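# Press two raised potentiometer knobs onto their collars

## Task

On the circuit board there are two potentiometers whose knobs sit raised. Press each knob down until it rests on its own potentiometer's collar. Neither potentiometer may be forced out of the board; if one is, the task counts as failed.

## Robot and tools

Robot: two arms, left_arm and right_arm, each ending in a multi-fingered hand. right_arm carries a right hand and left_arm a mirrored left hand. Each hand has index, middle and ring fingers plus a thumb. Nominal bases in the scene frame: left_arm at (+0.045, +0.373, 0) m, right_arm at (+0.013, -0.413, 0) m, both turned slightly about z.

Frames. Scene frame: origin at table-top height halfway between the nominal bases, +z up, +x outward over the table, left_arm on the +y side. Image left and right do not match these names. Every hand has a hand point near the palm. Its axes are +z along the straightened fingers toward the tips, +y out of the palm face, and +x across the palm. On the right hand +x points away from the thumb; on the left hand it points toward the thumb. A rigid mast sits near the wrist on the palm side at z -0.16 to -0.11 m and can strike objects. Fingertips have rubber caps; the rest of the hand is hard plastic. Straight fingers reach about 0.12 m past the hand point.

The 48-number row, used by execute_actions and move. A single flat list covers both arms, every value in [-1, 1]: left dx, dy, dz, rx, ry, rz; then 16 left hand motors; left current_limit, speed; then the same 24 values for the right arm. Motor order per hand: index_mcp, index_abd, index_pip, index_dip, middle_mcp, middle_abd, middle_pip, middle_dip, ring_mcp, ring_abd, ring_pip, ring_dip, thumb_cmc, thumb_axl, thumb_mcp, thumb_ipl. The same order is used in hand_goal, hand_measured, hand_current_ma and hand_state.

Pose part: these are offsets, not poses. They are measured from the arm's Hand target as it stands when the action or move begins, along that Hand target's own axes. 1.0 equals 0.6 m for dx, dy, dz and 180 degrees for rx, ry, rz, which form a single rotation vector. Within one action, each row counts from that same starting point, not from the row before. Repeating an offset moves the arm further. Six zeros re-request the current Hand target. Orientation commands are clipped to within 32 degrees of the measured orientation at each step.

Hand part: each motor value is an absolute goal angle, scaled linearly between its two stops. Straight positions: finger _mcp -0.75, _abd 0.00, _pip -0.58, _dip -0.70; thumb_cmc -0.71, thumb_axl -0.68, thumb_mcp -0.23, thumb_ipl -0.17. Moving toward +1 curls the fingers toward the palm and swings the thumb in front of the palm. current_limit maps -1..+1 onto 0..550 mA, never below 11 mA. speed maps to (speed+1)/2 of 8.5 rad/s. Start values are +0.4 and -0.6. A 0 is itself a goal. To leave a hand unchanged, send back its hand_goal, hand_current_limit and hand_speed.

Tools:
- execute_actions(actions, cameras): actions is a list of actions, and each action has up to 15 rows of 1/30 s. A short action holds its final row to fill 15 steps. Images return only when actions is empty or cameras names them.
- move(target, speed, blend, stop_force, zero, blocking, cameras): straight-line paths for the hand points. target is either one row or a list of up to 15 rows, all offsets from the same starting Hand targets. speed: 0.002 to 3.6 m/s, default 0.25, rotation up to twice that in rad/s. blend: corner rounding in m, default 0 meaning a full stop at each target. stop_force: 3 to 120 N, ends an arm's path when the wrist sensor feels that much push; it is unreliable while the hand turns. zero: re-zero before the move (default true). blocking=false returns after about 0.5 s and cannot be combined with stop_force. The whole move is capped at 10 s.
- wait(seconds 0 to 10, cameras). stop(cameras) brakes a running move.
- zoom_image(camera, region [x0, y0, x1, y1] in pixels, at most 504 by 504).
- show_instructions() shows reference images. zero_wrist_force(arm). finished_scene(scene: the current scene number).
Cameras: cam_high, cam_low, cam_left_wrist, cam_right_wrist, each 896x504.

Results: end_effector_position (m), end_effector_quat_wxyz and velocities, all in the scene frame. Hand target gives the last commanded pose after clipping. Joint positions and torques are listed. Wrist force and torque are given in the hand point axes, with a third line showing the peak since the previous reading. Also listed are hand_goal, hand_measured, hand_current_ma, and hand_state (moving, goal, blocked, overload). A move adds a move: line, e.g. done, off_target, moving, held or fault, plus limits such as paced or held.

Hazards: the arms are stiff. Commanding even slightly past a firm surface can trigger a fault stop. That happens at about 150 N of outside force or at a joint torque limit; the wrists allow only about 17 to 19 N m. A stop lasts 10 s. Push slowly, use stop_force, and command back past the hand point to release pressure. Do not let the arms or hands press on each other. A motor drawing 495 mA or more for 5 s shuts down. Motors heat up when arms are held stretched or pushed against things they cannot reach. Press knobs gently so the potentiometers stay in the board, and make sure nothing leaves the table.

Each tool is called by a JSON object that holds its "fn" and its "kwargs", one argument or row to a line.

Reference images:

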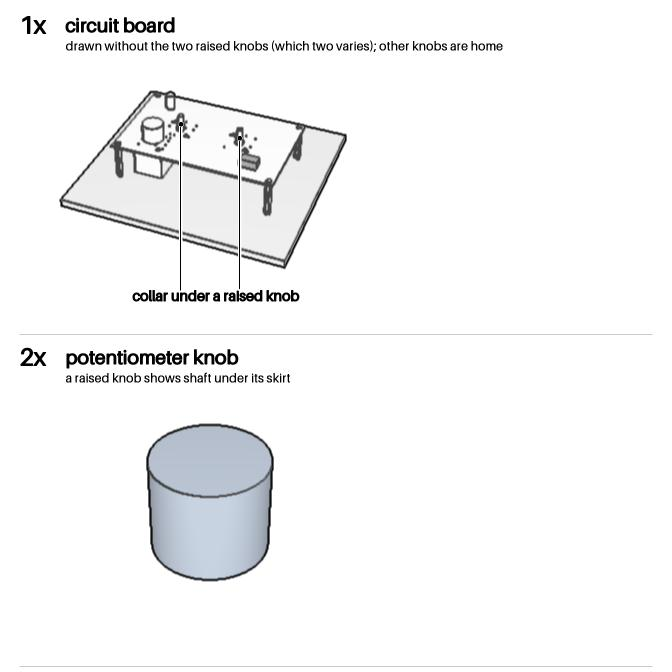

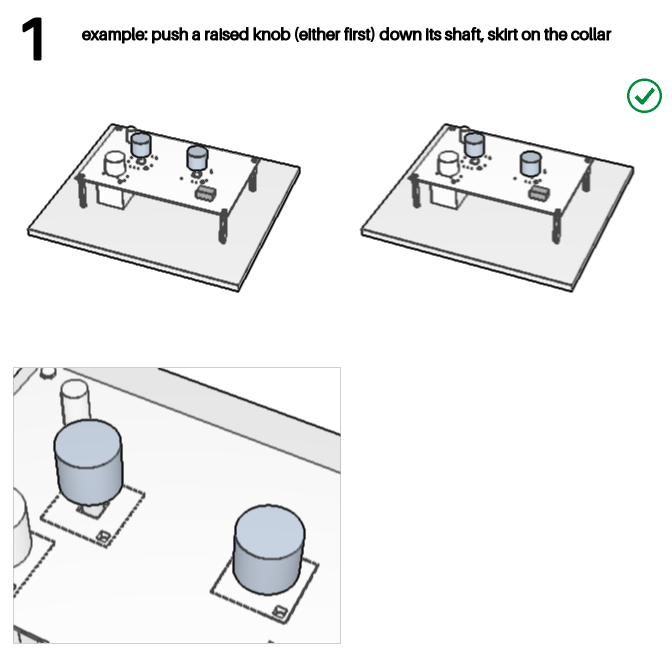

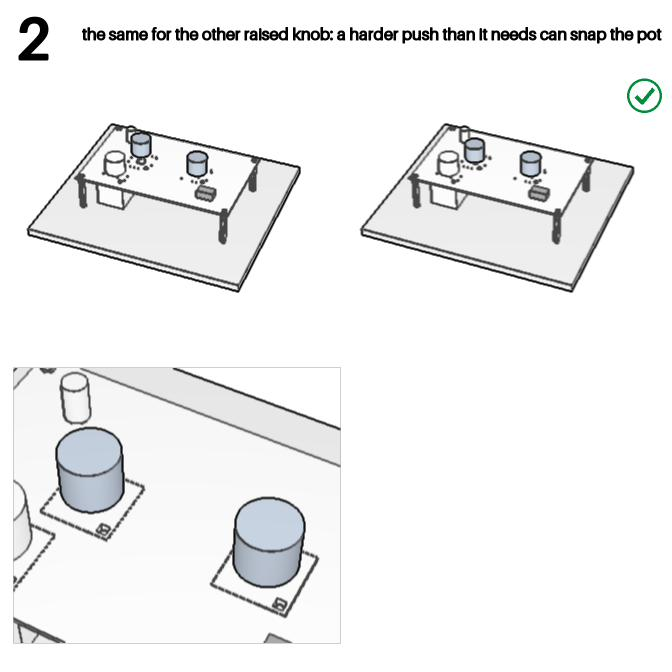

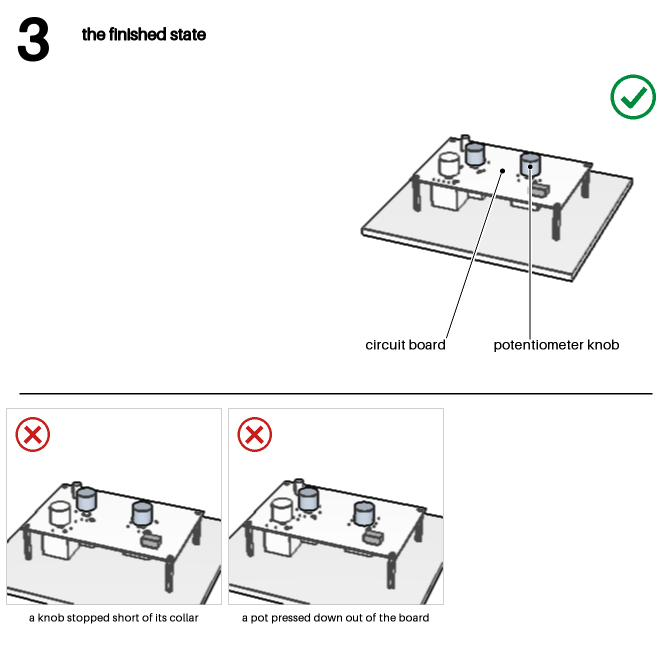

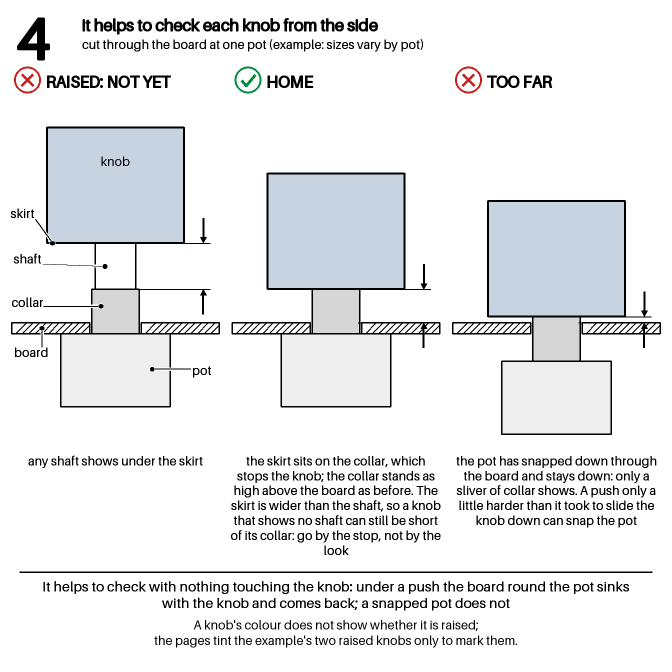

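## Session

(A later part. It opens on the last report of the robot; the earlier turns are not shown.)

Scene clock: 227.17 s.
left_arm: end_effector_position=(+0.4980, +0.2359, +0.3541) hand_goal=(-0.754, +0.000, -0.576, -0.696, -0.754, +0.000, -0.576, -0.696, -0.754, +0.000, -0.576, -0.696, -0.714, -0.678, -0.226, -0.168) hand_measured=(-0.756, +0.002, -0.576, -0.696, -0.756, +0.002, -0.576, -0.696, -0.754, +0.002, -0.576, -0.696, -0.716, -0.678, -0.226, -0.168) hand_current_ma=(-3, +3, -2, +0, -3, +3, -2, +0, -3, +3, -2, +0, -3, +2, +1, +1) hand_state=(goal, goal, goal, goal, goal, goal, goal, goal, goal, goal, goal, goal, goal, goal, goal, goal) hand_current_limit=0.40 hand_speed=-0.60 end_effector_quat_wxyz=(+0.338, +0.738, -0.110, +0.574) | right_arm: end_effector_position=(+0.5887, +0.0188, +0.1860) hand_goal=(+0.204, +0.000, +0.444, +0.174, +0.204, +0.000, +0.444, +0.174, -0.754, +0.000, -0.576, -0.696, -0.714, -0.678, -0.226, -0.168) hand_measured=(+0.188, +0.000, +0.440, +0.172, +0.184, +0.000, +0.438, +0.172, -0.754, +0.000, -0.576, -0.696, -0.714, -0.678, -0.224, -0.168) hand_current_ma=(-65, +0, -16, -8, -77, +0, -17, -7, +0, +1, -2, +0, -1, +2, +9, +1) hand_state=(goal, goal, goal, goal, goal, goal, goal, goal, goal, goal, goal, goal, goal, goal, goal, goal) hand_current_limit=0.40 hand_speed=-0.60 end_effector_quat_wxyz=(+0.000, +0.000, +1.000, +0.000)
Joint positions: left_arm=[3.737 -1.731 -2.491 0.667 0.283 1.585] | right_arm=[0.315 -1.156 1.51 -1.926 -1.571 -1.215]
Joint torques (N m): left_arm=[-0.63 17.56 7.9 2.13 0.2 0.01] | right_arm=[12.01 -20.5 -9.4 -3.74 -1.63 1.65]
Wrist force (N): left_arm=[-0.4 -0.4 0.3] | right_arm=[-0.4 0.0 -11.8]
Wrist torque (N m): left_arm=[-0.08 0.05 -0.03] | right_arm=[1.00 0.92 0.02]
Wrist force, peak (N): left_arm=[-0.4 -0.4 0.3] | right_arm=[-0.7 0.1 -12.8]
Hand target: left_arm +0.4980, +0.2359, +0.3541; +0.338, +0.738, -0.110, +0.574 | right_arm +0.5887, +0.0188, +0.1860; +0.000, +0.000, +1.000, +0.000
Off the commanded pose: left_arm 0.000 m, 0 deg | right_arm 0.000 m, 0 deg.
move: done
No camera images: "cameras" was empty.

{"fn": "move", "kwargs": {
  "target": [0,0,0,0,0,0,-0.754,0,-0.576,-0.696,-0.754,0,-0.576,-0.696,-0.754,0,-0.576,-0.696,-0.714,-0.678,-0.226,-0.168,0.4,-0.6,0,0,0.00167,0,0,0,0.205,0,0.445,0.174,0.205,0,0.445,0.174,-0.754,0,-0.576,-0.696,-0.714,-0.678,-0.226,-0.168,0.4,-0.6],
  "speed": 0.004,
  "stop_force": 18,
  "zero": false,
  "cameras": ["cam_low","cam_right_wrist"]
}}

{"fn": "zoom_image", "kwargs": {
  "camera": "cam_low",
  "region": [450, 250, 520, 306]
}}

{"fn": "zoom_image", "kwargs": {
  "camera": "cam_right_wrist",
  "region": [280, 0, 430, 100]
}}

Scene clock: 233.83 s.
left_arm: end_effector_position=(+0.4980, +0.2359, +0.3541) hand_goal=(-0.754, +0.000, -0.576, -0.696, -0.754, +0.000, -0.576, -0.696, -0.754, +0.000, -0.576, -0.696, -0.714, -0.678, -0.226, -0.168) hand_measured=(-0.756, +0.002, -0.576, -0.696, -0.756, +0.002, -0.576, -0.696, -0.754, +0.002, -0.576, -0.696, -0.716, -0.678, -0.226, -0.168) hand_current_ma=(-3, +3, -2, +0, -3, +3, -2, +0, -3, +3, -2, +0, -3, +2, +1, +1) hand_state=(goal, goal, goal, goal, goal, goal, goal, goal, goal, goal, goal, goal, goal, goal, goal, goal) hand_current_limit=0.40 hand_speed=-0.60 end_effector_quat_wxyz=(+0.338, +0.738, -0.110, +0.574) | right_arm: end_effector_position=(+0.5887, +0.0188, +0.1850) hand_goal=(+0.204, +0.000, +0.444, +0.174, +0.204, +0.000, +0.444, +0.174, -0.754, +0.000, -0.576, -0.696, -0.714, -0.678, -0.226, -0.168) hand_measured=(+0.188, +0.000, +0.440, +0.172, +0.184, +0.000, +0.438, +0.172, -0.754, +0.000, -0.576, -0.696, -0.714, -0.678, -0.224, -0.168) hand_current_ma=(-65, +0, -16, -8, -77, +0, -17, -7, +0, +1, -2, +0, -1, +2, +9, +1) hand_state=(goal, goal, goal, goal, goal, goal, goal, goal, goal, goal, goal, goal, goal, goal, goal, goal) hand_current_limit=0.40 hand_speed=-0.60 end_effector_quat_wxyz=(+0.000, +0.000, +1.000, +0.000)
Joint positions: left_arm=[3.737 -1.731 -2.491 0.667 0.283 1.585] | right_arm=[0.315 -1.155 1.511 -1.928 -1.571 -1.215]
Joint torques (N m): left_arm=[0.36 18.29 7.16 1.81 0.33 0.22] | right_arm=[11.26 -20.13 -9.43 -3.7 -1.5 1.15]
Wrist force (N): left_arm=[0.2 -0.2 0.2] | right_arm=[-0.5 0.1 -11.8]
Wrist torque (N m): left_arm=[-0.04 -0.02 0.01] | right_arm=[1.02 0.93 0.02]
Wrist force, peak (N): left_arm=[0.3 0.3 0.4] | right_arm=[-0.6 0.2 -12.8]
Hand target: left_arm +0.4980, +0.2359, +0.3541; +0.338, +0.738, -0.110, +0.574 | right_arm +0.5887, +0.0188, +0.1850; +0.000, +0.000, +1.000, +0.000
Off the commanded pose: left_arm 0.000 m, 0 deg | right_arm 0.000 m, 0 deg.
move: done
Images, in order (width x height): cam_low 896x504, cam_right_wrist 896x504.

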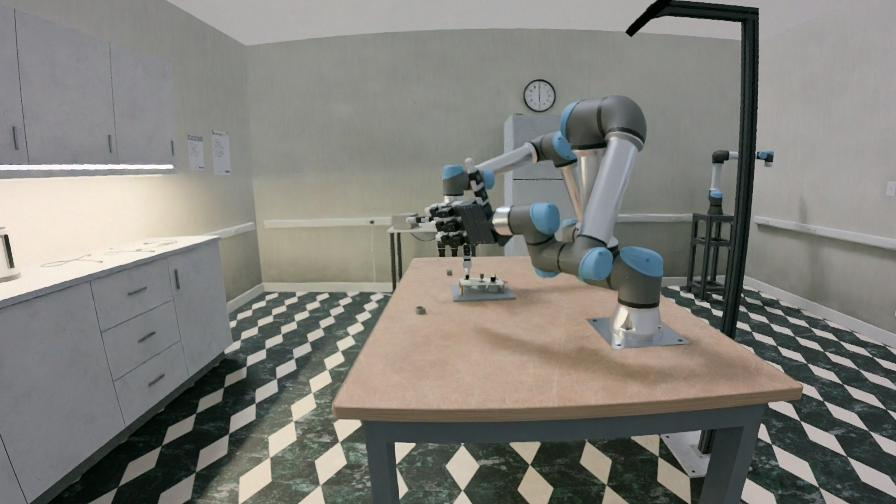

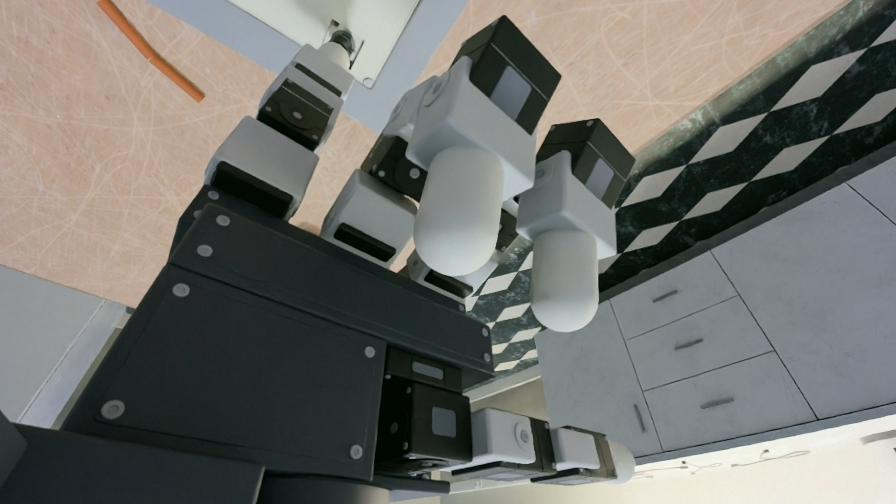

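Scaled by 7.200 from the camera's 896x504 image, which has a finer 1280x720 frame.

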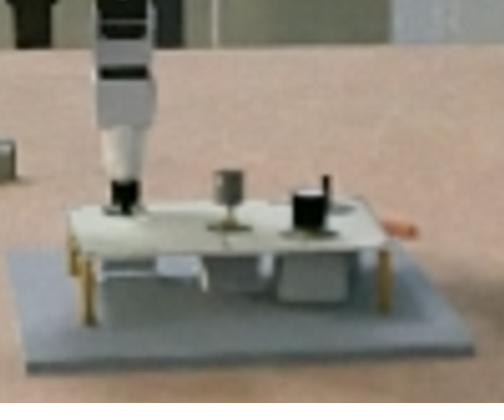

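Scaled by 3.360 from the camera's 896x504 image, which has a finer 1280x720 frame.

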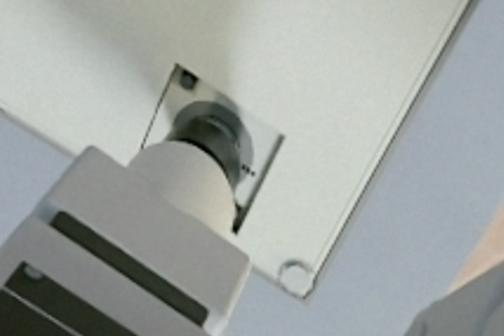

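{"fn": "move", "kwargs": {
  "target": [0,0,0,0,0,0,-0.754,0,-0.576,-0.696,-0.754,0,-0.576,-0.696,-0.754,0,-0.576,-0.696,-0.714,-0.678,-0.226,-0.168,0.4,-0.6,0,0,0.00167,0,0,0,0.205,0,0.445,0.174,0.205,0,0.445,0.174,-0.754,0,-0.576,-0.696,-0.714,-0.678,-0.226,-0.168,0.4,-0.6],
  "speed": 0.003,
  "stop_force": 15,
  "zero": false,
  "cameras": []
}}

{"fn": "move", "kwargs": {
  "target": [0,0,0,0,0,0,-0.754,0,-0.576,-0.696,-0.754,0,-0.576,-0.696,-0.754,0,-0.576,-0.696,-0.714,-0.678,-0.226,-0.168,0.4,-0.6,0,0,0.00167,0,0,0,0.205,0,0.445,0.174,0.205,0,0.445,0.174,-0.754,0,-0.576,-0.696,-0.714,-0.678,-0.226,-0.168,0.4,-0.6],
  "speed": 0.003,
  "stop_force": 15,
  "zero": false,
  "cameras": ["cam_low","cam_right_wrist"]
}}

{"fn": "zoom_image", "kwargs": {
  "camera": "cam_low",
  "region": [450, 250, 520, 306]
}}

{"fn": "zoom_image", "kwargs": {
  "camera": "cam_right_wrist",
  "region": [280, 0, 430, 100]
}}

Scene clock: 242.67 s.
left_arm: end_effector_position=(+0.4980, +0.2359, +0.3541) hand_goal=(-0.754, +0.000, -0.576, -0.696, -0.754, +0.000, -0.576, -0.696, -0.754, +0.000, -0.576, -0.696, -0.714, -0.678, -0.226, -0.168) hand_measured=(-0.756, +0.002, -0.576, -0.696, -0.756, +0.002, -0.576, -0.696, -0.754, +0.002, -0.576, -0.696, -0.716, -0.678, -0.226, -0.168) hand_current_ma=(-3, +3, -2, +0, -3, +3, -2, +0, -3, +3, -2, +0, -3, +2, +1, +1) hand_state=(goal, goal, goal, goal, goal, goal, goal, goal, goal, goal, goal, goal, goal, goal, goal, goal) hand_current_limit=0.40 hand_speed=-0.60 end_effector_quat_wxyz=(+0.338, +0.738, -0.110, +0.574) | right_arm: end_effector_position=(+0.5887, +0.0188, +0.1840) hand_goal=(+0.204, +0.000, +0.444, +0.174, +0.204, +0.000, +0.444, +0.174, -0.754, +0.000, -0.576, -0.696, -0.714, -0.678, -0.226, -0.168) hand_measured=(+0.188, +0.000, +0.440, +0.172, +0.184, +0.000, +0.438, +0.172, -0.754, +0.000, -0.576, -0.696, -0.714, -0.678, -0.224, -0.168) hand_current_ma=(-65, +0, -16, -8, -77, +0, -17, -7, +0, +1, -2, +0, -1, +2, +9, +1) hand_state=(goal, goal, goal, goal, goal, goal, goal, goal, goal, goal, goal, goal, goal, goal, goal, goal) hand_current_limit=0.40 hand_speed=-0.60 end_effector_quat_wxyz=(+0.000, +0.000, +1.000, +0.000)
Joint positions: left_arm=[3.737 -1.731 -2.491 0.667 0.283 1.585] | right_arm=[0.315 -1.154 1.513 -1.93 -1.571 -1.215]
Joint torques (N m): left_arm=[-0.65 19.09 6.66 1.99 0.57 0.07] | right_arm=[9.92 -20.61 -9.08 -3.69 -1.36 0.75]
Wrist force (N): left_arm=[0.0 -0.1 0.1] | right_arm=[-0.6 0.3 -12.5]
Wrist torque (N m): left_arm=[-0.03 0.01 0.00] | right_arm=[1.03 0.93 0.02]
Wrist force, peak (N): left_arm=[-0.2 -0.1 0.6] | right_arm=[-0.6 0.3 -12.8]
Hand target: left_arm +0.4980, +0.2359, +0.3541; +0.338, +0.738, -0.110, +0.574 | right_arm +0.5887, +0.0188, +0.1840; +0.000, +0.000, +1.000, +0.000
Off the commanded pose: left_arm 0.000 m, 0 deg | right_arm 0.000 m, 0 deg.
move: done
No camera images: "cameras" was empty.

Scene clock: 243.90 s.
left_arm: end_effector_position=(+0.4980, +0.2359, +0.3541) hand_goal=(-0.754, +0.000, -0.576, -0.696, -0.754, +0.000, -0.576, -0.696, -0.754, +0.000, -0.576, -0.696, -0.714, -0.678, -0.226, -0.168) hand_measured=(-0.756, +0.002, -0.576, -0.696, -0.756, +0.002, -0.576, -0.696, -0.754, +0.002, -0.576, -0.696, -0.716, -0.678, -0.226, -0.168) hand_current_ma=(-3, +3, -2, +0, -3, +3, -2, +0, -3, +3, -2, +0, -3, +2, +1, +1) hand_state=(goal, goal, goal, goal, goal, goal, goal, goal, goal, goal, goal, goal, goal, goal, goal, goal) hand_current_limit=0.40 hand_speed=-0.60 end_effector_quat_wxyz=(+0.338, +0.738, -0.110, +0.574) | right_arm: end_effector_position=(+0.5887, +0.0188, +0.1830) hand_goal=(+0.204, +0.000, +0.444, +0.174, +0.204, +0.000, +0.444, +0.174, -0.754, +0.000, -0.576, -0.696, -0.714, -0.678, -0.226, -0.168) hand_measured=(+0.188, +0.000, +0.440, +0.172, +0.184, +0.000, +0.438, +0.172, -0.754, +0.000, -0.576, -0.696, -0.714, -0.678, -0.224, -0.168) hand_current_ma=(-65, +0, -16, -8, -77, +0, -17, -7, +0, +1, -2, +0, -1, +2, +9, +1) hand_state=(goal, goal, goal, goal, goal, goal, goal, goal, goal, goal, goal, goal, goal, goal, goal, goal) hand_current_limit=0.40 hand_speed=-0.60 end_effector_quat_wxyz=(+0.000, +0.000, +1.000, +0.000)
Joint positions: left_arm=[3.737 -1.731 -2.491 0.667 0.283 1.585] | right_arm=[0.315 -1.153 1.514 -1.933 -1.571 -1.215]
Joint torques (N m): left_arm=[-0.97 18.82 7.39 2 0.51 0.08] | right_arm=[8.93 -20.43 -9.5 -3.74 -1.31 0.67]
Wrist force (N): left_arm=[0.2 0.1 0.1] | right_arm=[-0.5 0.0 -11.8]
Wrist torque (N m): left_arm=[0.01 -0.03 0.01] | right_arm=[1.02 0.92 0.01]
Wrist force, peak (N): left_arm=[0.4 0.1 0.5] | right_arm=[-0.7 0.0 -12.8]
Hand target: left_arm +0.4980, +0.2359, +0.3541; +0.338, +0.738, -0.110, +0.574 | right_arm +0.5887, +0.0188, +0.1830; +0.000, +0.000, +1.000, +0.000
Off the commanded pose: left_arm 0.000 m, 0 deg | right_arm 0.000 m, 0 deg.
move: done
Images, in order (width x height): cam_low 896x504, cam_right_wrist 896x504.

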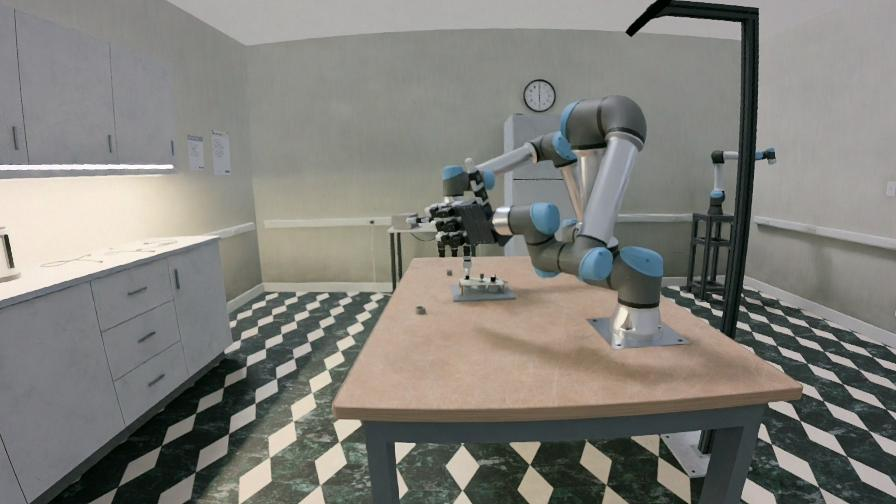

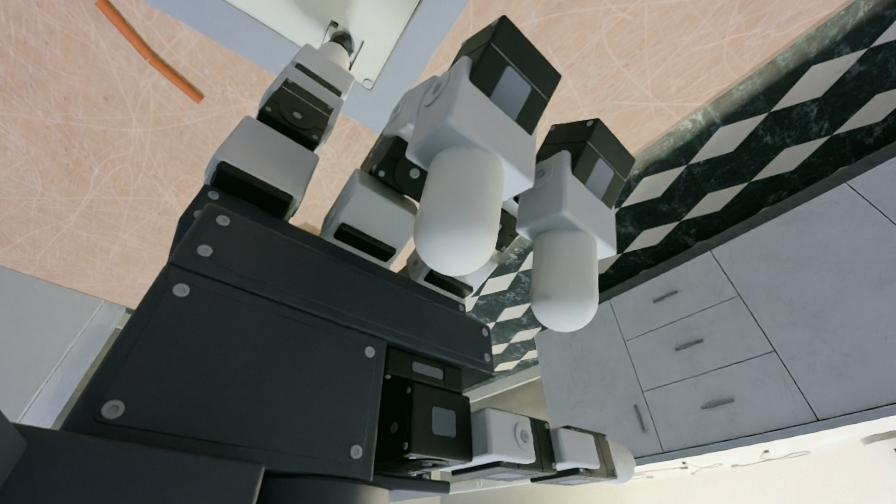

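Scaled by 7.200 from the camera's 896x504 image, which has a finer 1280x720 frame.

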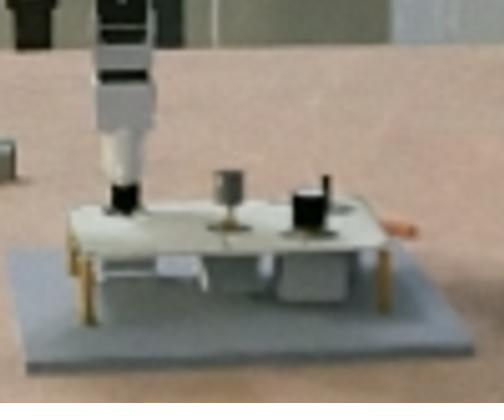

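Scaled by 3.360 from the camera's 896x504 image, which has a finer 1280x720 frame.

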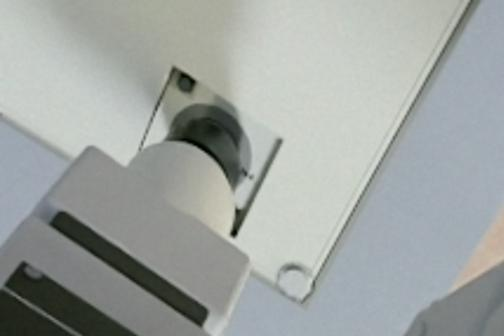

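{"fn": "move", "kwargs": {
  "target": [0,0,0,0,0,0,-0.754,0,-0.576,-0.696,-0.754,0,-0.576,-0.696,-0.754,0,-0.576,-0.696,-0.714,-0.678,-0.226,-0.168,0.4,-0.6,0,0,0.00167,0,0,0,0.205,0,0.445,0.174,0.205,0,0.445,0.174,-0.754,0,-0.576,-0.696,-0.714,-0.678,-0.226,-0.168,0.4,-0.6],
  "speed": 0.003,
  "stop_force": 15,
  "zero": false,
  "cameras": []
}}

{"fn": "move", "kwargs": {
  "target": [0,0,0,0,0,0,-0.754,0,-0.576,-0.696,-0.754,0,-0.576,-0.696,-0.754,0,-0.576,-0.696,-0.714,-0.678,-0.226,-0.168,0.4,-0.6,0,0,0.00167,0,0,0,0.205,0,0.445,0.174,0.205,0,0.445,0.174,-0.754,0,-0.576,-0.696,-0.714,-0.678,-0.226,-0.168,0.4,-0.6],
  "speed": 0.003,
  "stop_force": 15,
  "zero": false,
  "cameras": ["cam_low","cam_right_wrist"]
}}

{"fn": "zoom_image", "kwargs": {
  "camera": "cam_low",
  "region": [450, 250, 520, 306]
}}

{"fn": "zoom_image", "kwargs": {
  "camera": "cam_right_wrist",
  "region": [280, 0, 430, 100]
}}

Scene clock: 252.37 s.
left_arm: end_effector_position=(+0.4980, +0.2359, +0.3541) hand_goal=(-0.754, +0.000, -0.576, -0.696, -0.754, +0.000, -0.576, -0.696, -0.754, +0.000, -0.576, -0.696, -0.714, -0.678, -0.226, -0.168) hand_measured=(-0.756, +0.002, -0.576, -0.696, -0.756, +0.002, -0.576, -0.696, -0.754, +0.002, -0.576, -0.696, -0.716, -0.678, -0.226, -0.168) hand_current_ma=(-3, +3, -2, +0, -3, +3, -2, +0, -3, +3, -2, +0, -3, +2, +1, +1) hand_state=(goal, goal, goal, goal, goal, goal, goal, goal, goal, goal, goal, goal, goal, goal, goal, goal) hand_current_limit=0.40 hand_speed=-0.60 end_effector_quat_wxyz=(+0.338, +0.738, -0.110, +0.574) | right_arm: end_effector_position=(+0.5887, +0.0188, +0.1820) hand_goal=(+0.204, +0.000, +0.444, +0.174, +0.204, +0.000, +0.444, +0.174, -0.754, +0.000, -0.576, -0.696, -0.714, -0.678, -0.226, -0.168) hand_measured=(+0.188, +0.000, +0.440, +0.172, +0.184, +0.000, +0.438, +0.172, -0.754, +0.000, -0.576, -0.696, -0.714, -0.678, -0.224, -0.168) hand_current_ma=(-65, +0, -16, -8, -77, +0, -17, -7, +0, +1, -2, +0, -1, +2, +9, +1) hand_state=(goal, goal, goal, goal, goal, goal, goal, goal, goal, goal, goal, goal, goal, goal, goal, goal) hand_current_limit=0.40 hand_speed=-0.60 end_effector_quat_wxyz=(+0.000, +0.000, +1.000, +0.000)
Joint positions: left_arm=[3.737 -1.731 -2.491 0.667 0.283 1.585] | right_arm=[0.315 -1.152 1.516 -1.935 -1.571 -1.215]
Joint torques (N m): left_arm=[-0.23 19.19 7.29 1.94 0.24 -0.02] | right_arm=[7 -20.32 -9.5 -3.66 -1.28 0.06]
Wrist force (N): left_arm=[-0.1 0.2 0.3] | right_arm=[-0.4 0.1 -12.5]
Wrist torque (N m): left_arm=[0.01 0.02 -0.02] | right_arm=[1.00 0.90 0.03]
Wrist force, peak (N): left_arm=[0.2 -0.2 0.4] | right_arm=[-0.6 0.2 -12.7]
Hand target: left_arm +0.4980, +0.2359, +0.3541; +0.338, +0.738, -0.110, +0.574 | right_arm +0.5887, +0.0188, +0.1820; +0.000, +0.000, +1.000, +0.000
Off the commanded pose: left_arm 0.000 m, 0 deg | right_arm 0.000 m, 0 deg.
move: done
No camera images: "cameras" was empty.

Scene clock: 253.60 s.
left_arm: end_effector_position=(+0.4980, +0.2359, +0.3541) hand_goal=(-0.754, +0.000, -0.576, -0.696, -0.754, +0.000, -0.576, -0.696, -0.754, +0.000, -0.576, -0.696, -0.714, -0.678, -0.226, -0.168) hand_measured=(-0.756, +0.002, -0.576, -0.696, -0.756, +0.002, -0.576, -0.696, -0.754, +0.002, -0.576, -0.696, -0.716, -0.678, -0.226, -0.168) hand_current_ma=(-3, +3, -2, +0, -3, +3, -2, +0, -3, +3, -2, +0, -3, +2, +1, +1) hand_state=(goal, goal, goal, goal, goal, goal, goal, goal, goal, goal, goal, goal, goal, goal, goal, goal) hand_current_limit=0.40 hand_speed=-0.60 end_effector_quat_wxyz=(+0.338, +0.738, -0.110, +0.574) | right_arm: end_effector_position=(+0.5887, +0.0188, +0.1810) hand_goal=(+0.204, +0.000, +0.444, +0.174, +0.204, +0.000, +0.444, +0.174, -0.754, +0.000, -0.576, -0.696, -0.714, -0.678, -0.226, -0.168) hand_measured=(+0.188, +0.000, +0.440, +0.172, +0.184, +0.000, +0.438, +0.172, -0.754, +0.000, -0.576, -0.696, -0.714, -0.678, -0.224, -0.168) hand_current_ma=(-65, +0, -16, -8, -77, +0, -17, -7, +0, +1, -2, +0, -1, +2, +9, +1) hand_state=(goal, goal, goal, goal, goal, goal, goal, goal, goal, goal, goal, goal, goal, goal, goal, goal) hand_current_limit=0.40 hand_speed=-0.60 end_effector_quat_wxyz=(+0.000, +0.000, +1.000, +0.000)
Joint positions: left_arm=[3.737 -1.731 -2.491 0.667 0.283 1.585] | right_arm=[0.315 -1.152 1.517 -1.937 -1.571 -1.215]
Joint torques (N m): left_arm=[0.09 17.73 6.95 2.13 0.63 0.2] | right_arm=[6.36 -20.57 -9.39 -3.68 -1.3 -0.19]
Wrist force (N): left_arm=[-0.1 0.2 0.2] | right_arm=[-0.4 -0.1 -11.8]
Wrist torque (N m): left_arm=[0.01 0.01 -0.01] | right_arm=[1.02 0.92 0.02]
Wrist force, peak (N): left_arm=[0.3 0.2 0.5] | right_arm=[-0.6 0.0 -12.7]
Hand target: left_arm +0.4980, +0.2359, +0.3541; +0.338, +0.738, -0.110, +0.574 | right_arm +0.5887, +0.0188, +0.1810; +0.000, +0.000, +1.000, +0.000
Off the commanded pose: left_arm 0.000 m, 0 deg | right_arm 0.000 m, 0 deg.
move: done
Images, in order (width x height): cam_low 896x504, cam_right_wrist 896x504.

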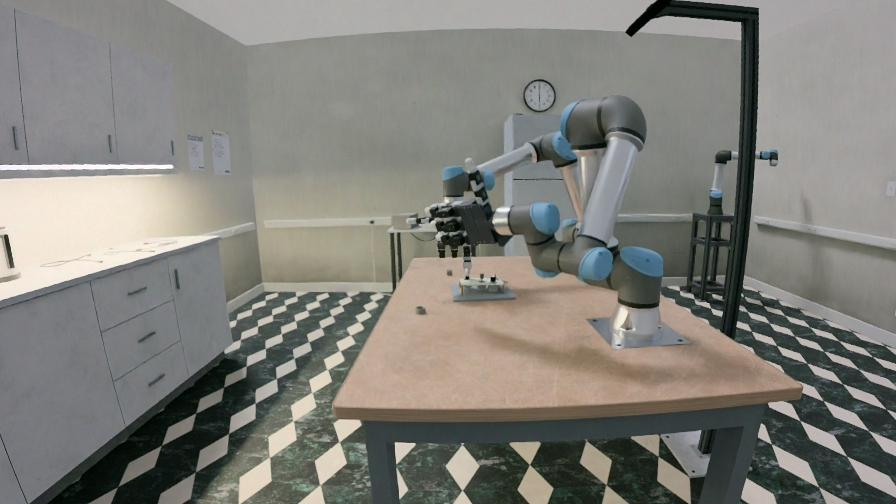

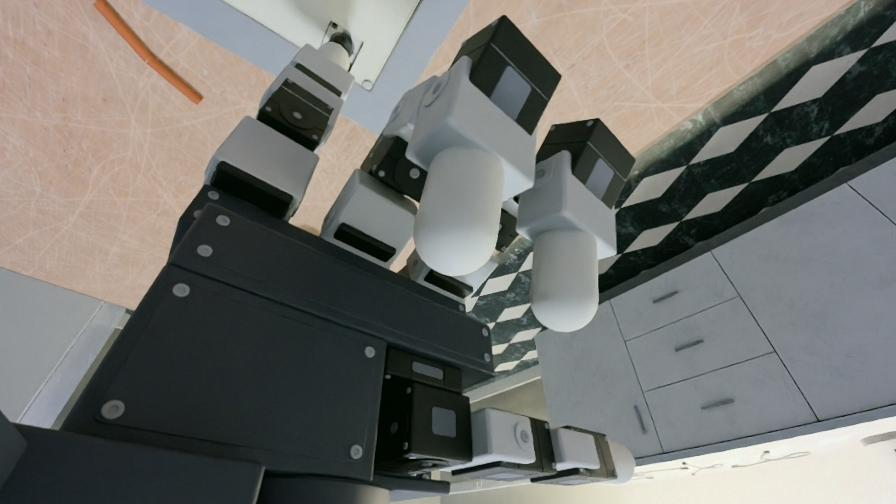

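Scaled by 7.200 from the camera's 896x504 image, which has a finer 1280x720 frame.

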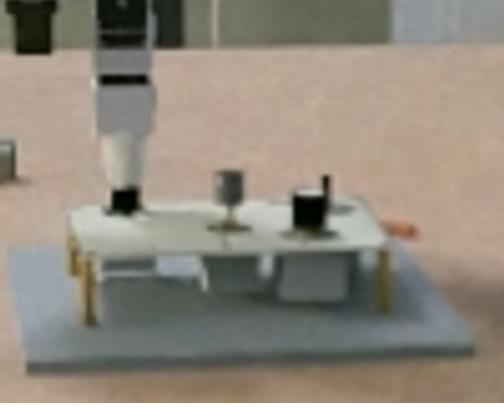

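Scaled by 3.360 from the camera's 896x504 image, which has a finer 1280x720 frame.

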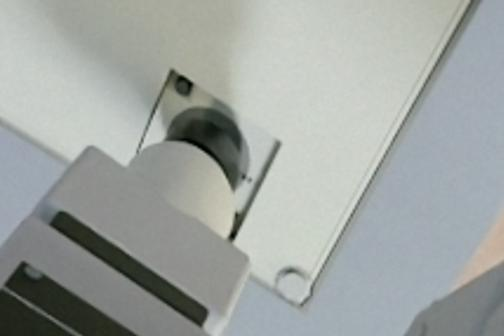

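{"fn": "move", "kwargs": {
  "target": [0,0,0,0,0,0,-0.754,0,-0.576,-0.696,-0.754,0,-0.576,-0.696,-0.754,0,-0.576,-0.696,-0.714,-0.678,-0.226,-0.168,0.4,-0.6,0,0,0.00167,0,0,0,0.205,0,0.445,0.174,0.205,0,0.445,0.174,-0.754,0,-0.576,-0.696,-0.714,-0.678,-0.226,-0.168,0.4,-0.6],
  "speed": 0.003,
  "stop_force": 15,
  "zero": false,
  "cameras": []
}}

{"fn": "move", "kwargs": {
  "target": [0,0,0,0,0,0,-0.754,0,-0.576,-0.696,-0.754,0,-0.576,-0.696,-0.754,0,-0.576,-0.696,-0.714,-0.678,-0.226,-0.168,0.4,-0.6,0,0,0.00083,0,0,0,0.205,0,0.445,0.174,0.205,0,0.445,0.174,-0.754,0,-0.576,-0.696,-0.714,-0.678,-0.226,-0.168,0.4,-0.6],
  "speed": 0.003,
  "stop_force": 15,
  "zero": false,
  "cameras": ["cam_right_wrist"]
}}

{"fn": "zoom_image", "kwargs": {
  "camera": "cam_right_wrist",
  "region": [280, 0, 430, 100]
}}

Scene clock: 260.70 s.
left_arm: end_effector_position=(+0.4980, +0.2359, +0.3541) hand_goal=(-0.754, +0.000, -0.576, -0.696, -0.754, +0.000, -0.576, -0.696, -0.754, +0.000, -0.576, -0.696, -0.714, -0.678, -0.226, -0.168) hand_measured=(-0.756, +0.002, -0.576, -0.696, -0.756, +0.002, -0.576, -0.696, -0.754, +0.002, -0.576, -0.696, -0.716, -0.678, -0.226, -0.168) hand_current_ma=(-3, +3, -2, +0, -3, +3, -2, +0, -3, +3, -2, +0, -3, +2, +1, +1) hand_state=(goal, goal, goal, goal, goal, goal, goal, goal, goal, goal, goal, goal, goal, goal, goal, goal) hand_current_limit=0.40 hand_speed=-0.60 end_effector_quat_wxyz=(+0.338, +0.738, -0.110, +0.574) | right_arm: end_effector_position=(+0.5887, +0.0188, +0.1800) hand_goal=(+0.204, +0.000, +0.444, +0.174, +0.204, +0.000, +0.444, +0.174, -0.754, +0.000, -0.576, -0.696, -0.714, -0.678, -0.226, -0.168) hand_measured=(+0.188, +0.000, +0.440, +0.172, +0.184, +0.000, +0.438, +0.172, -0.754, +0.000, -0.576, -0.696, -0.714, -0.678, -0.224, -0.168) hand_current_ma=(-65, +0, -16, -8, -77, +0, -17, -7, +0, +1, -2, +0, -1, +2, +9, +1) hand_state=(goal, goal, goal, goal, goal, goal, goal, goal, goal, goal, goal, goal, goal, goal, goal, goal) hand_current_limit=0.40 hand_speed=-0.60 end_effector_quat_wxyz=(+0.000, +0.000, +1.000, +0.000)
Joint positions: left_arm=[3.737 -1.731 -2.491 0.667 0.283 1.585] | right_arm=[0.315 -1.151 1.519 -1.94 -1.571 -1.215]
Joint torques (N m): left_arm=[-0.28 17.37 6.38 2 0.71 0.28] | right_arm=[3.03 -20.65 -9.42 -3.7 -1.2 -0.94]
Wrist force (N): left_arm=[0.4 0.2 0.2] | right_arm=[-0.4 0.1 -12.7]
Wrist torque (N m): left_arm=[0.00 -0.04 0.02] | right_arm=[1.02 0.91 0.03]
Wrist force, peak (N): left_arm=[0.2 0.3 0.5] | right_arm=[-0.5 0.2 -12.8]
Hand target: left_arm +0.4980, +0.2359, +0.3541; +0.338, +0.738, -0.110, +0.574 | right_arm +0.5887, +0.0188, +0.1800; +0.000, +0.000, +1.000, +0.000
Off the commanded pose: left_arm 0.000 m, 0 deg | right_arm 0.000 m, 0 deg.
move: done
No camera images: "cameras" was empty.

Scene clock: 261.83 s.
left_arm: end_effector_position=(+0.4980, +0.2359, +0.3541) hand_goal=(-0.754, +0.000, -0.576, -0.696, -0.754, +0.000, -0.576, -0.696, -0.754, +0.000, -0.576, -0.696, -0.714, -0.678, -0.226, -0.168) hand_measured=(-0.756, +0.002, -0.576, -0.696, -0.756, +0.002, -0.576, -0.696, -0.754, +0.002, -0.576, -0.696, -0.716, -0.678, -0.226, -0.168) hand_current_ma=(-3, +3, -2, +0, -3, +3, -2, +0, -3, +3, -2, +0, -3, +2, +1, +1) hand_state=(goal, goal, goal, goal, goal, goal, goal, goal, goal, goal, goal, goal, goal, goal, goal, goal) hand_current_limit=0.40 hand_speed=-0.60 end_effector_quat_wxyz=(+0.338, +0.738, -0.110, +0.574) | right_arm: end_effector_position=(+0.5887, +0.0188, +0.1795) hand_goal=(+0.204, +0.000, +0.444, +0.174, +0.204, +0.000, +0.444, +0.174, -0.754, +0.000, -0.576, -0.696, -0.714, -0.678, -0.226, -0.168) hand_measured=(+0.188, +0.000, +0.440, +0.172, +0.184, +0.000, +0.438, +0.172, -0.754, +0.000, -0.576, -0.696, -0.714, -0.678, -0.224, -0.168) hand_current_ma=(-65, +0, -16, -8, -77, +0, -17, -7, +0, +1, -2, +0, -1, +2, +9, +1) hand_state=(goal, goal, goal, goal, goal, goal, goal, goal, goal, goal, goal, goal, goal, goal, goal, goal) hand_current_limit=0.40 hand_speed=-0.60 end_effector_quat_wxyz=(+0.000, +0.000, +1.000, +0.000)
Joint positions: left_arm=[3.737 -1.731 -2.491 0.667 0.283 1.585] | right_arm=[0.315 -1.15 1.519 -1.941 -1.571 -1.215]
Joint torques (N m): left_arm=[1.02 19.08 5.37 2.02 0.59 0.29] | right_arm=[2.38 -20.16 -9.4 -3.71 -1.18 -1.07]
Wrist force (N): left_arm=[0.0 0.2 0.1] | right_arm=[-0.6 0.0 -12.5]
Wrist torque (N m): left_arm=[0.01 0.00 -0.01] | right_arm=[1.01 0.93 0.01]
Wrist force, peak (N): left_arm=[0.3 0.2 0.4] | right_arm=[-0.4 0.2 -12.8]
Hand target: left_arm +0.4980, +0.2359, +0.3541; +0.338, +0.738, -0.110, +0.574 | right_arm +0.5887, +0.0188, +0.1795; +0.000, +0.000, +1.000, +0.000
Off the commanded pose: left_arm 0.000 m, 0 deg | right_arm 0.000 m, 0 deg.
move: done
Images, in order (width x height): cam_right_wrist 896x504.

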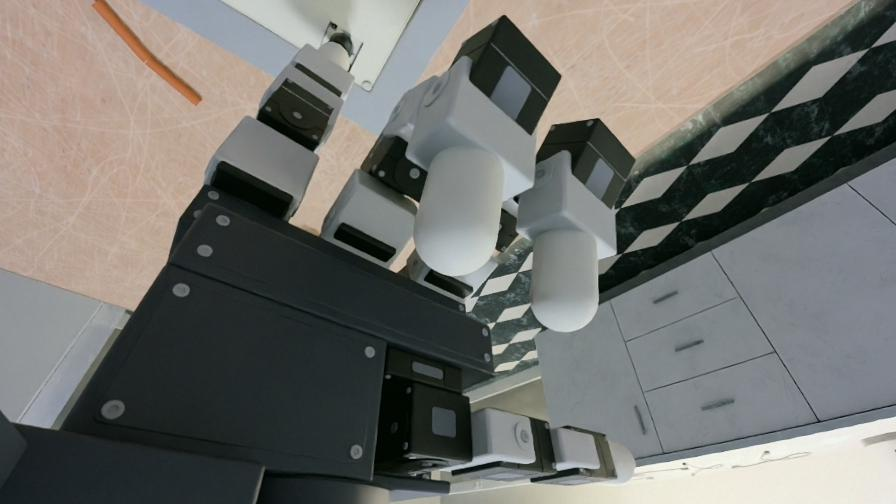

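Scaled by 3.360 from the camera's 896x504 image, which has a finer 1280x720 frame.

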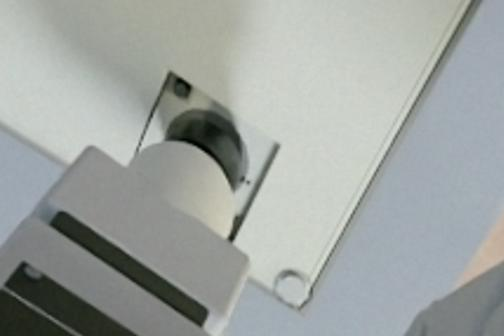

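{"fn": "move", "kwargs": {
  "target": [0,0,0,0,0,0,-0.754,0,-0.576,-0.696,-0.754,0,-0.576,-0.696,-0.754,0,-0.576,-0.696,-0.714,-0.678,-0.226,-0.168,0.4,-0.6,0,0,0.00083,0,0,0,0.205,0,0.445,0.174,0.205,0,0.445,0.174,-0.754,0,-0.576,-0.696,-0.714,-0.678,-0.226,-0.168,0.4,-0.6],
  "speed": 0.002,
  "stop_force": 14.3,
  "zero": false,
  "cameras": []
}}

{"fn": "move", "kwargs": {
  "target": [0,0,0,0,0,0,-0.754,0,-0.576,-0.696,-0.754,0,-0.576,-0.696,-0.754,0,-0.576,-0.696,-0.714,-0.678,-0.226,-0.168,0.4,-0.6,0,0,0.00083,0,0,0,0.205,0,0.445,0.174,0.205,0,0.445,0.174,-0.754,0,-0.576,-0.696,-0.714,-0.678,-0.226,-0.168,0.4,-0.6],
  "speed": 0.002,
  "stop_force": 14.3,
  "zero": false,
  "cameras": ["cam_low","cam_right_wrist"]
}}

{"fn": "zoom_image", "kwargs": {
  "camera": "cam_right_wrist",
  "region": [310, 10, 370, 60]
}}

{"fn": "zoom_image", "kwargs": {
  "camera": "cam_low",
  "region": [455, 260, 505, 300]
}}

Scene clock: 269.87 s.
left_arm: end_effector_position=(+0.4980, +0.2359, +0.3541) hand_goal=(-0.754, +0.000, -0.576, -0.696, -0.754, +0.000, -0.576, -0.696, -0.754, +0.000, -0.576, -0.696, -0.714, -0.678, -0.226, -0.168) hand_measured=(-0.756, +0.002, -0.576, -0.696, -0.756, +0.002, -0.576, -0.696, -0.754, +0.002, -0.576, -0.696, -0.716, -0.678, -0.226, -0.168) hand_current_ma=(-3, +3, -2, +0, -3, +3, -2, +0, -3, +3, -2, +0, -3, +2, +1, +1) hand_state=(goal, goal, goal, goal, goal, goal, goal, goal, goal, goal, goal, goal, goal, goal, goal, goal) hand_current_limit=0.40 hand_speed=-0.60 end_effector_quat_wxyz=(+0.338, +0.738, -0.110, +0.574) | right_arm: end_effector_position=(+0.5887, +0.0188, +0.1790) hand_goal=(+0.204, +0.000, +0.444, +0.174, +0.204, +0.000, +0.444, +0.174, -0.754, +0.000, -0.576, -0.696, -0.714, -0.678, -0.226, -0.168) hand_measured=(+0.188, +0.000, +0.440, +0.172, +0.184, +0.000, +0.438, +0.172, -0.754, +0.000, -0.576, -0.696, -0.714, -0.678, -0.224, -0.168) hand_current_ma=(-65, +0, -16, -8, -77, +0, -17, -7, +0, +1, -2, +0, -1, +2, +9, +1) hand_state=(goal, goal, goal, goal, goal, goal, goal, goal, goal, goal, goal, goal, goal, goal, goal, goal) hand_current_limit=0.40 hand_speed=-0.60 end_effector_quat_wxyz=(+0.000, +0.000, +1.000, +0.000)
Joint positions: left_arm=[3.737 -1.731 -2.491 0.667 0.283 1.585] | right_arm=[0.315 -1.15 1.52 -1.942 -1.571 -1.215]
Joint torques (N m): left_arm=[-0.78 17.56 6.46 1.94 0.62 -0.05] | right_arm=[-1.09 -21.03 -9.52 -3.66 -1.09 -2.05]
Wrist force (N): left_arm=[0.0 0.0 0.2] | right_arm=[-0.5 0.0 -11.6]
Wrist torque (N m): left_arm=[-0.01 0.00 0.00] | right_arm=[1.01 0.92 0.02]
Wrist force, peak (N): left_arm=[-0.1 -0.2 0.6] | right_arm=[-0.6 0.2 -12.8]
Hand target: left_arm +0.4980, +0.2359, +0.3541; +0.338, +0.738, -0.110, +0.574 | right_arm +0.5887, +0.0188, +0.1790; +0.000, +0.000, +1.000, +0.000
Off the commanded pose: left_arm 0.000 m, 0 deg | right_arm 0.000 m, 0 deg.
move: done
No camera images: "cameras" was empty.

Scene clock: 271.03 s.
left_arm: end_effector_position=(+0.4980, +0.2359, +0.3541) hand_goal=(-0.754, +0.000, -0.576, -0.696, -0.754, +0.000, -0.576, -0.696, -0.754, +0.000, -0.576, -0.696, -0.714, -0.678, -0.226, -0.168) hand_measured=(-0.756, +0.002, -0.576, -0.696, -0.756, +0.002, -0.576, -0.696, -0.754, +0.002, -0.576, -0.696, -0.716, -0.678, -0.226, -0.168) hand_current_ma=(-3, +3, -2, +0, -3, +3, -2, +0, -3, +3, -2, +0, -3, +2, +1, +1) hand_state=(goal, goal, goal, goal, goal, goal, goal, goal, goal, goal, goal, goal, goal, goal, goal, goal) hand_current_limit=0.40 hand_speed=-0.60 end_effector_quat_wxyz=(+0.338, +0.738, -0.110, +0.574) | right_arm: end_effector_position=(+0.5887, +0.0188, +0.1785) hand_goal=(+0.204, +0.000, +0.444, +0.174, +0.204, +0.000, +0.444, +0.174, -0.754, +0.000, -0.576, -0.696, -0.714, -0.678, -0.226, -0.168) hand_measured=(+0.188, +0.000, +0.440, +0.172, +0.184, +0.000, +0.438, +0.172, -0.754, +0.000, -0.576, -0.696, -0.714, -0.678, -0.224, -0.168) hand_current_ma=(-65, +0, -16, -8, -77, +0, -17, -7, +0, +1, -2, +0, -1, +2, +9, +1) hand_state=(goal, goal, goal, goal, goal, goal, goal, goal, goal, goal, goal, goal, goal, goal, goal, goal) hand_current_limit=0.40 hand_speed=-0.60 end_effector_quat_wxyz=(+0.000, +0.000, +1.000, +0.000)
Joint positions: left_arm=[3.737 -1.731 -2.491 0.667 0.283 1.585] | right_arm=[0.315 -1.149 1.521 -1.943 -1.571 -1.215]
Joint torques (N m): left_arm=[-0.82 19.85 6.89 2.31 0.95 -0.08] | right_arm=[-1.99 -20.02 -8.4 -3.66 -1 -2.17]
Wrist force (N): left_arm=[-0.1 -0.2 0.4] | right_arm=[-0.4 0.0 -13.7]
Wrist torque (N m): left_arm=[-0.06 0.02 0.00] | right_arm=[1.10 0.98 0.03]
Wrist force, peak (N): left_arm=[0.4 -0.3 0.3] | right_arm=[-0.4 0.0 -13.7]
Hand target: left_arm +0.4980, +0.2359, +0.3541; +0.338, +0.738, -0.110, +0.574 | right_arm +0.5887, +0.0188, +0.1785; +0.000, +0.000, +1.000, +0.000
Off the commanded pose: left_arm 0.000 m, 0 deg | right_arm 0.000 m, 0 deg.
move: done
Images, in order (width x height): cam_low 896x504, cam_right_wrist 896x504.

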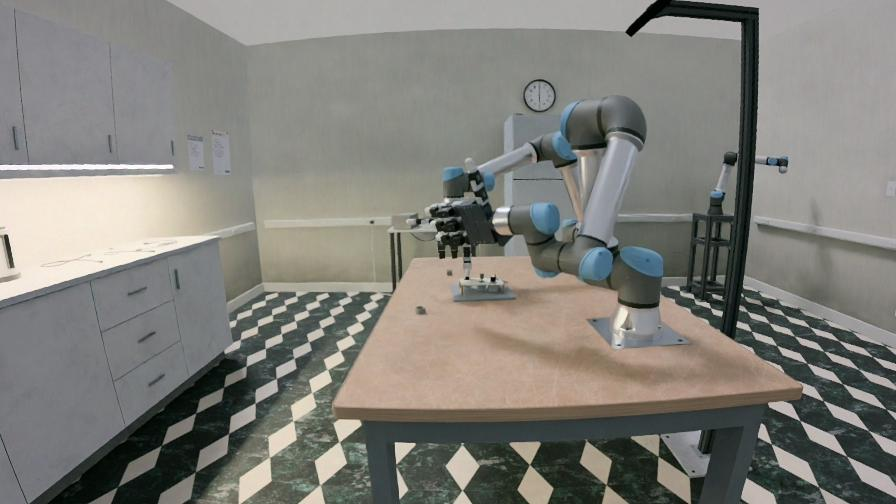

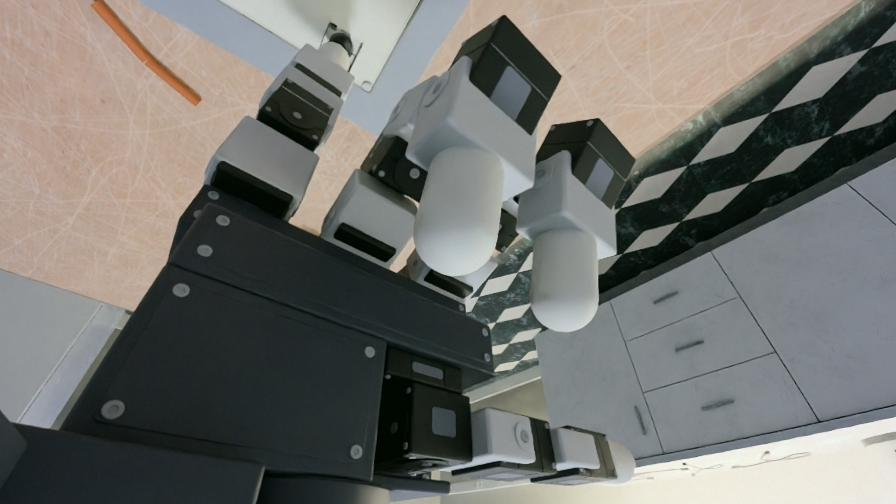

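Scaled by 8.400 from the camera's 896x504 image, which has a finer 1280x720 frame.

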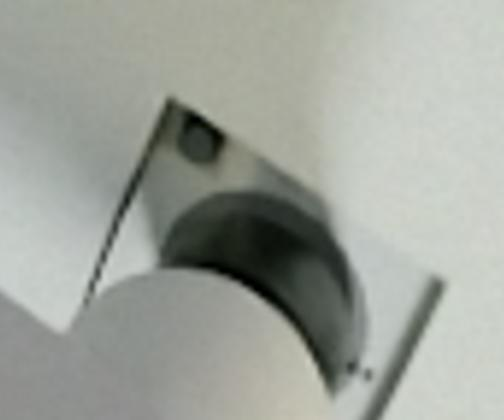

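Scaled by 10.080 from the camera's 896x504 image, which has a finer 1280x720 frame.

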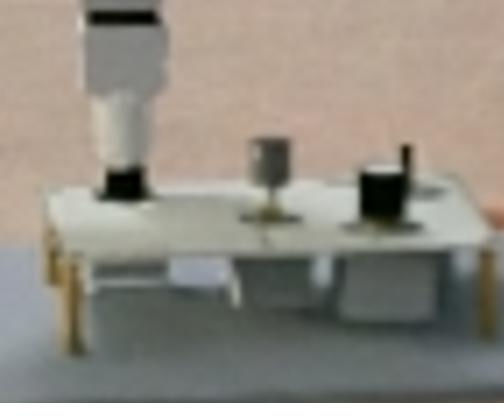

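{"fn": "move", "kwargs": {
  "target": [0,0,0,0,0,0,-0.754,0,-0.576,-0.696,-0.754,0,-0.576,-0.696,-0.754,0,-0.576,-0.696,-0.714,-0.678,-0.226,-0.168,0.4,-0.6,0,0,0.00042,0,0,0,0.205,0,0.445,0.174,0.205,0,0.445,0.174,-0.754,0,-0.576,-0.696,-0.714,-0.678,-0.226,-0.168,0.4,-0.6],
  "speed": 0.002,
  "stop_force": 16,
  "zero": false,
  "cameras": []
}}

{"fn": "wait", "kwargs": {
  "seconds": 1,
  "cameras": []
}}

Scene clock: 282.60 s.
left_arm: end_effector_position=(+0.4980, +0.2359, +0.3541) hand_goal=(-0.754, +0.000, -0.576, -0.696, -0.754, +0.000, -0.576, -0.696, -0.754, +0.000, -0.576, -0.696, -0.714, -0.678, -0.226, -0.168) hand_measured=(-0.756, +0.002, -0.576, -0.696, -0.756, +0.002, -0.576, -0.696, -0.754, +0.002, -0.576, -0.696, -0.716, -0.678, -0.226, -0.168) hand_current_ma=(-3, +3, -2, +0, -3, +3, -2, +0, -3, +3, -2, +0, -3, +2, +1, +1) hand_state=(goal, goal, goal, goal, goal, goal, goal, goal, goal, goal, goal, goal, goal, goal, goal, goal) hand_current_limit=0.40 hand_speed=-0.60 end_effector_quat_wxyz=(+0.338, +0.738, -0.110, +0.574) | right_arm: end_effector_position=(+0.5887, +0.0188, +0.1782) hand_goal=(+0.204, +0.000, +0.444, +0.174, +0.204, +0.000, +0.444, +0.174, -0.754, +0.000, -0.576, -0.696, -0.714, -0.678, -0.226, -0.168) hand_measured=(+0.188, +0.000, +0.440, +0.172, +0.184, +0.000, +0.438, +0.172, -0.754, +0.000, -0.576, -0.696, -0.714, -0.678, -0.224, -0.168) hand_current_ma=(-65, +0, -16, -8, -77, +0, -17, -7, +0, +2, -2, +0, -1, +2, +9, +1) hand_state=(goal, goal, goal, goal, goal, goal, goal, goal, goal, goal, goal, goal, goal, goal, goal, goal) hand_current_limit=0.40 hand_speed=-0.60 end_effector_quat_wxyz=(+0.000, +0.000, +1.000, +0.000)
Joint positions: left_arm=[3.737 -1.731 -2.491 0.667 0.283 1.585] | right_arm=[0.315 -1.149 1.521 -1.944 -1.571 -1.215]
Joint torques (N m): left_arm=[-0.91 18.62 5.73 2.05 0.86 0.05] | right_arm=[-5.06 -19.39 -8.18 -3.55 -0.93 -2.13]
Wrist force (N): left_arm=[-0.1 0.1 0.0] | right_arm=[-0.4 0.0 -13.9]
Wrist torque (N m): left_arm=[0.01 0.02 -0.02] | right_arm=[1.17 1.03 0.03]
Wrist force, peak (N): left_arm=[0.3 0.0 0.5] | right_arm=[-0.4 0.0 -14.4]
Hand target: left_arm +0.4980, +0.2359, +0.3541; +0.338, +0.738, -0.110, +0.574 | right_arm +0.5887, +0.0188, +0.1782; +0.000, +0.000, +1.000, +0.000
Off the commanded pose: left_arm 0.000 m, 0 deg | right_arm 0.000 m, 0 deg.
move: done
No camera images: "cameras" was empty.

Scene clock: 283.60 s.
left_arm: end_effector_position=(+0.4980, +0.2359, +0.3541) hand_goal=(-0.754, +0.000, -0.576, -0.696, -0.754, +0.000, -0.576, -0.696, -0.754, +0.000, -0.576, -0.696, -0.714, -0.678, -0.226, -0.168) hand_measured=(-0.756, +0.002, -0.576, -0.696, -0.756, +0.002, -0.576, -0.696, -0.754, +0.002, -0.576, -0.696, -0.716, -0.678, -0.226, -0.168) hand_current_ma=(-3, +3, -2, +0, -3, +3, -2, +0, -3, +3, -2, +0, -3, +2, +1, +1) hand_state=(goal, goal, goal, goal, goal, goal, goal, goal, goal, goal, goal, goal, goal, goal, goal, goal) hand_current_limit=0.40 hand_speed=-0.60 end_effector_quat_wxyz=(+0.338, +0.738, -0.110, +0.574) | right_arm: end_effector_position=(+0.5887, +0.0188, +0.1782) hand_goal=(+0.204, +0.000, +0.444, +0.174, +0.204, +0.000, +0.444, +0.174, -0.754, +0.000, -0.576, -0.696, -0.714, -0.678, -0.226, -0.168) hand_measured=(+0.188, +0.000, +0.440, +0.172, +0.184, +0.000, +0.438, +0.172, -0.754, +0.000, -0.576, -0.696, -0.714, -0.678, -0.224, -0.168) hand_current_ma=(-65, +0, -16, -8, -77, +0, -17, -7, +0, +2, -2, +0, -1, +2, +9, +1) hand_state=(goal, goal, goal, goal, goal, goal, goal, goal, goal, goal, goal, goal, goal, goal, goal, goal) hand_current_limit=0.40 hand_speed=-0.60 end_effector_quat_wxyz=(+0.000, +0.000, +1.000, +0.000)
Joint positions: left_arm=[3.737 -1.731 -2.491 0.667 0.283 1.585] | right_arm=[0.315 -1.149 1.521 -1.944 -1.571 -1.215]
Joint torques (N m): left_arm=[-0.02 19.16 5.86 2.2 0.72 0.04] | right_arm=[-6.44 -19.76 -8.71 -3.59 -0.83 -2.19]
Wrist force (N): left_arm=[-0.1 0.1 0.3] | right_arm=[-0.2 0.1 -14.1]
Wrist torque (N m): left_arm=[-0.02 0.03 -0.02] | right_arm=[1.16 1.01 0.04]
Wrist force, peak (N): left_arm=[0.4 0.2 0.5] | right_arm=[-0.5 0.2 -14.5]
Hand target: left_arm +0.4980, +0.2359, +0.3541; +0.338, +0.738, -0.110, +0.574 | right_arm +0.5887, +0.0188, +0.1782; +0.000, +0.000, +1.000, +0.000
Off the commanded pose: left_arm 0.000 m, 0 deg | right_arm 0.000 m, 0 deg.
wait: 1.00 s; at rest by 0.17 s
No camera images: "cameras" was empty.


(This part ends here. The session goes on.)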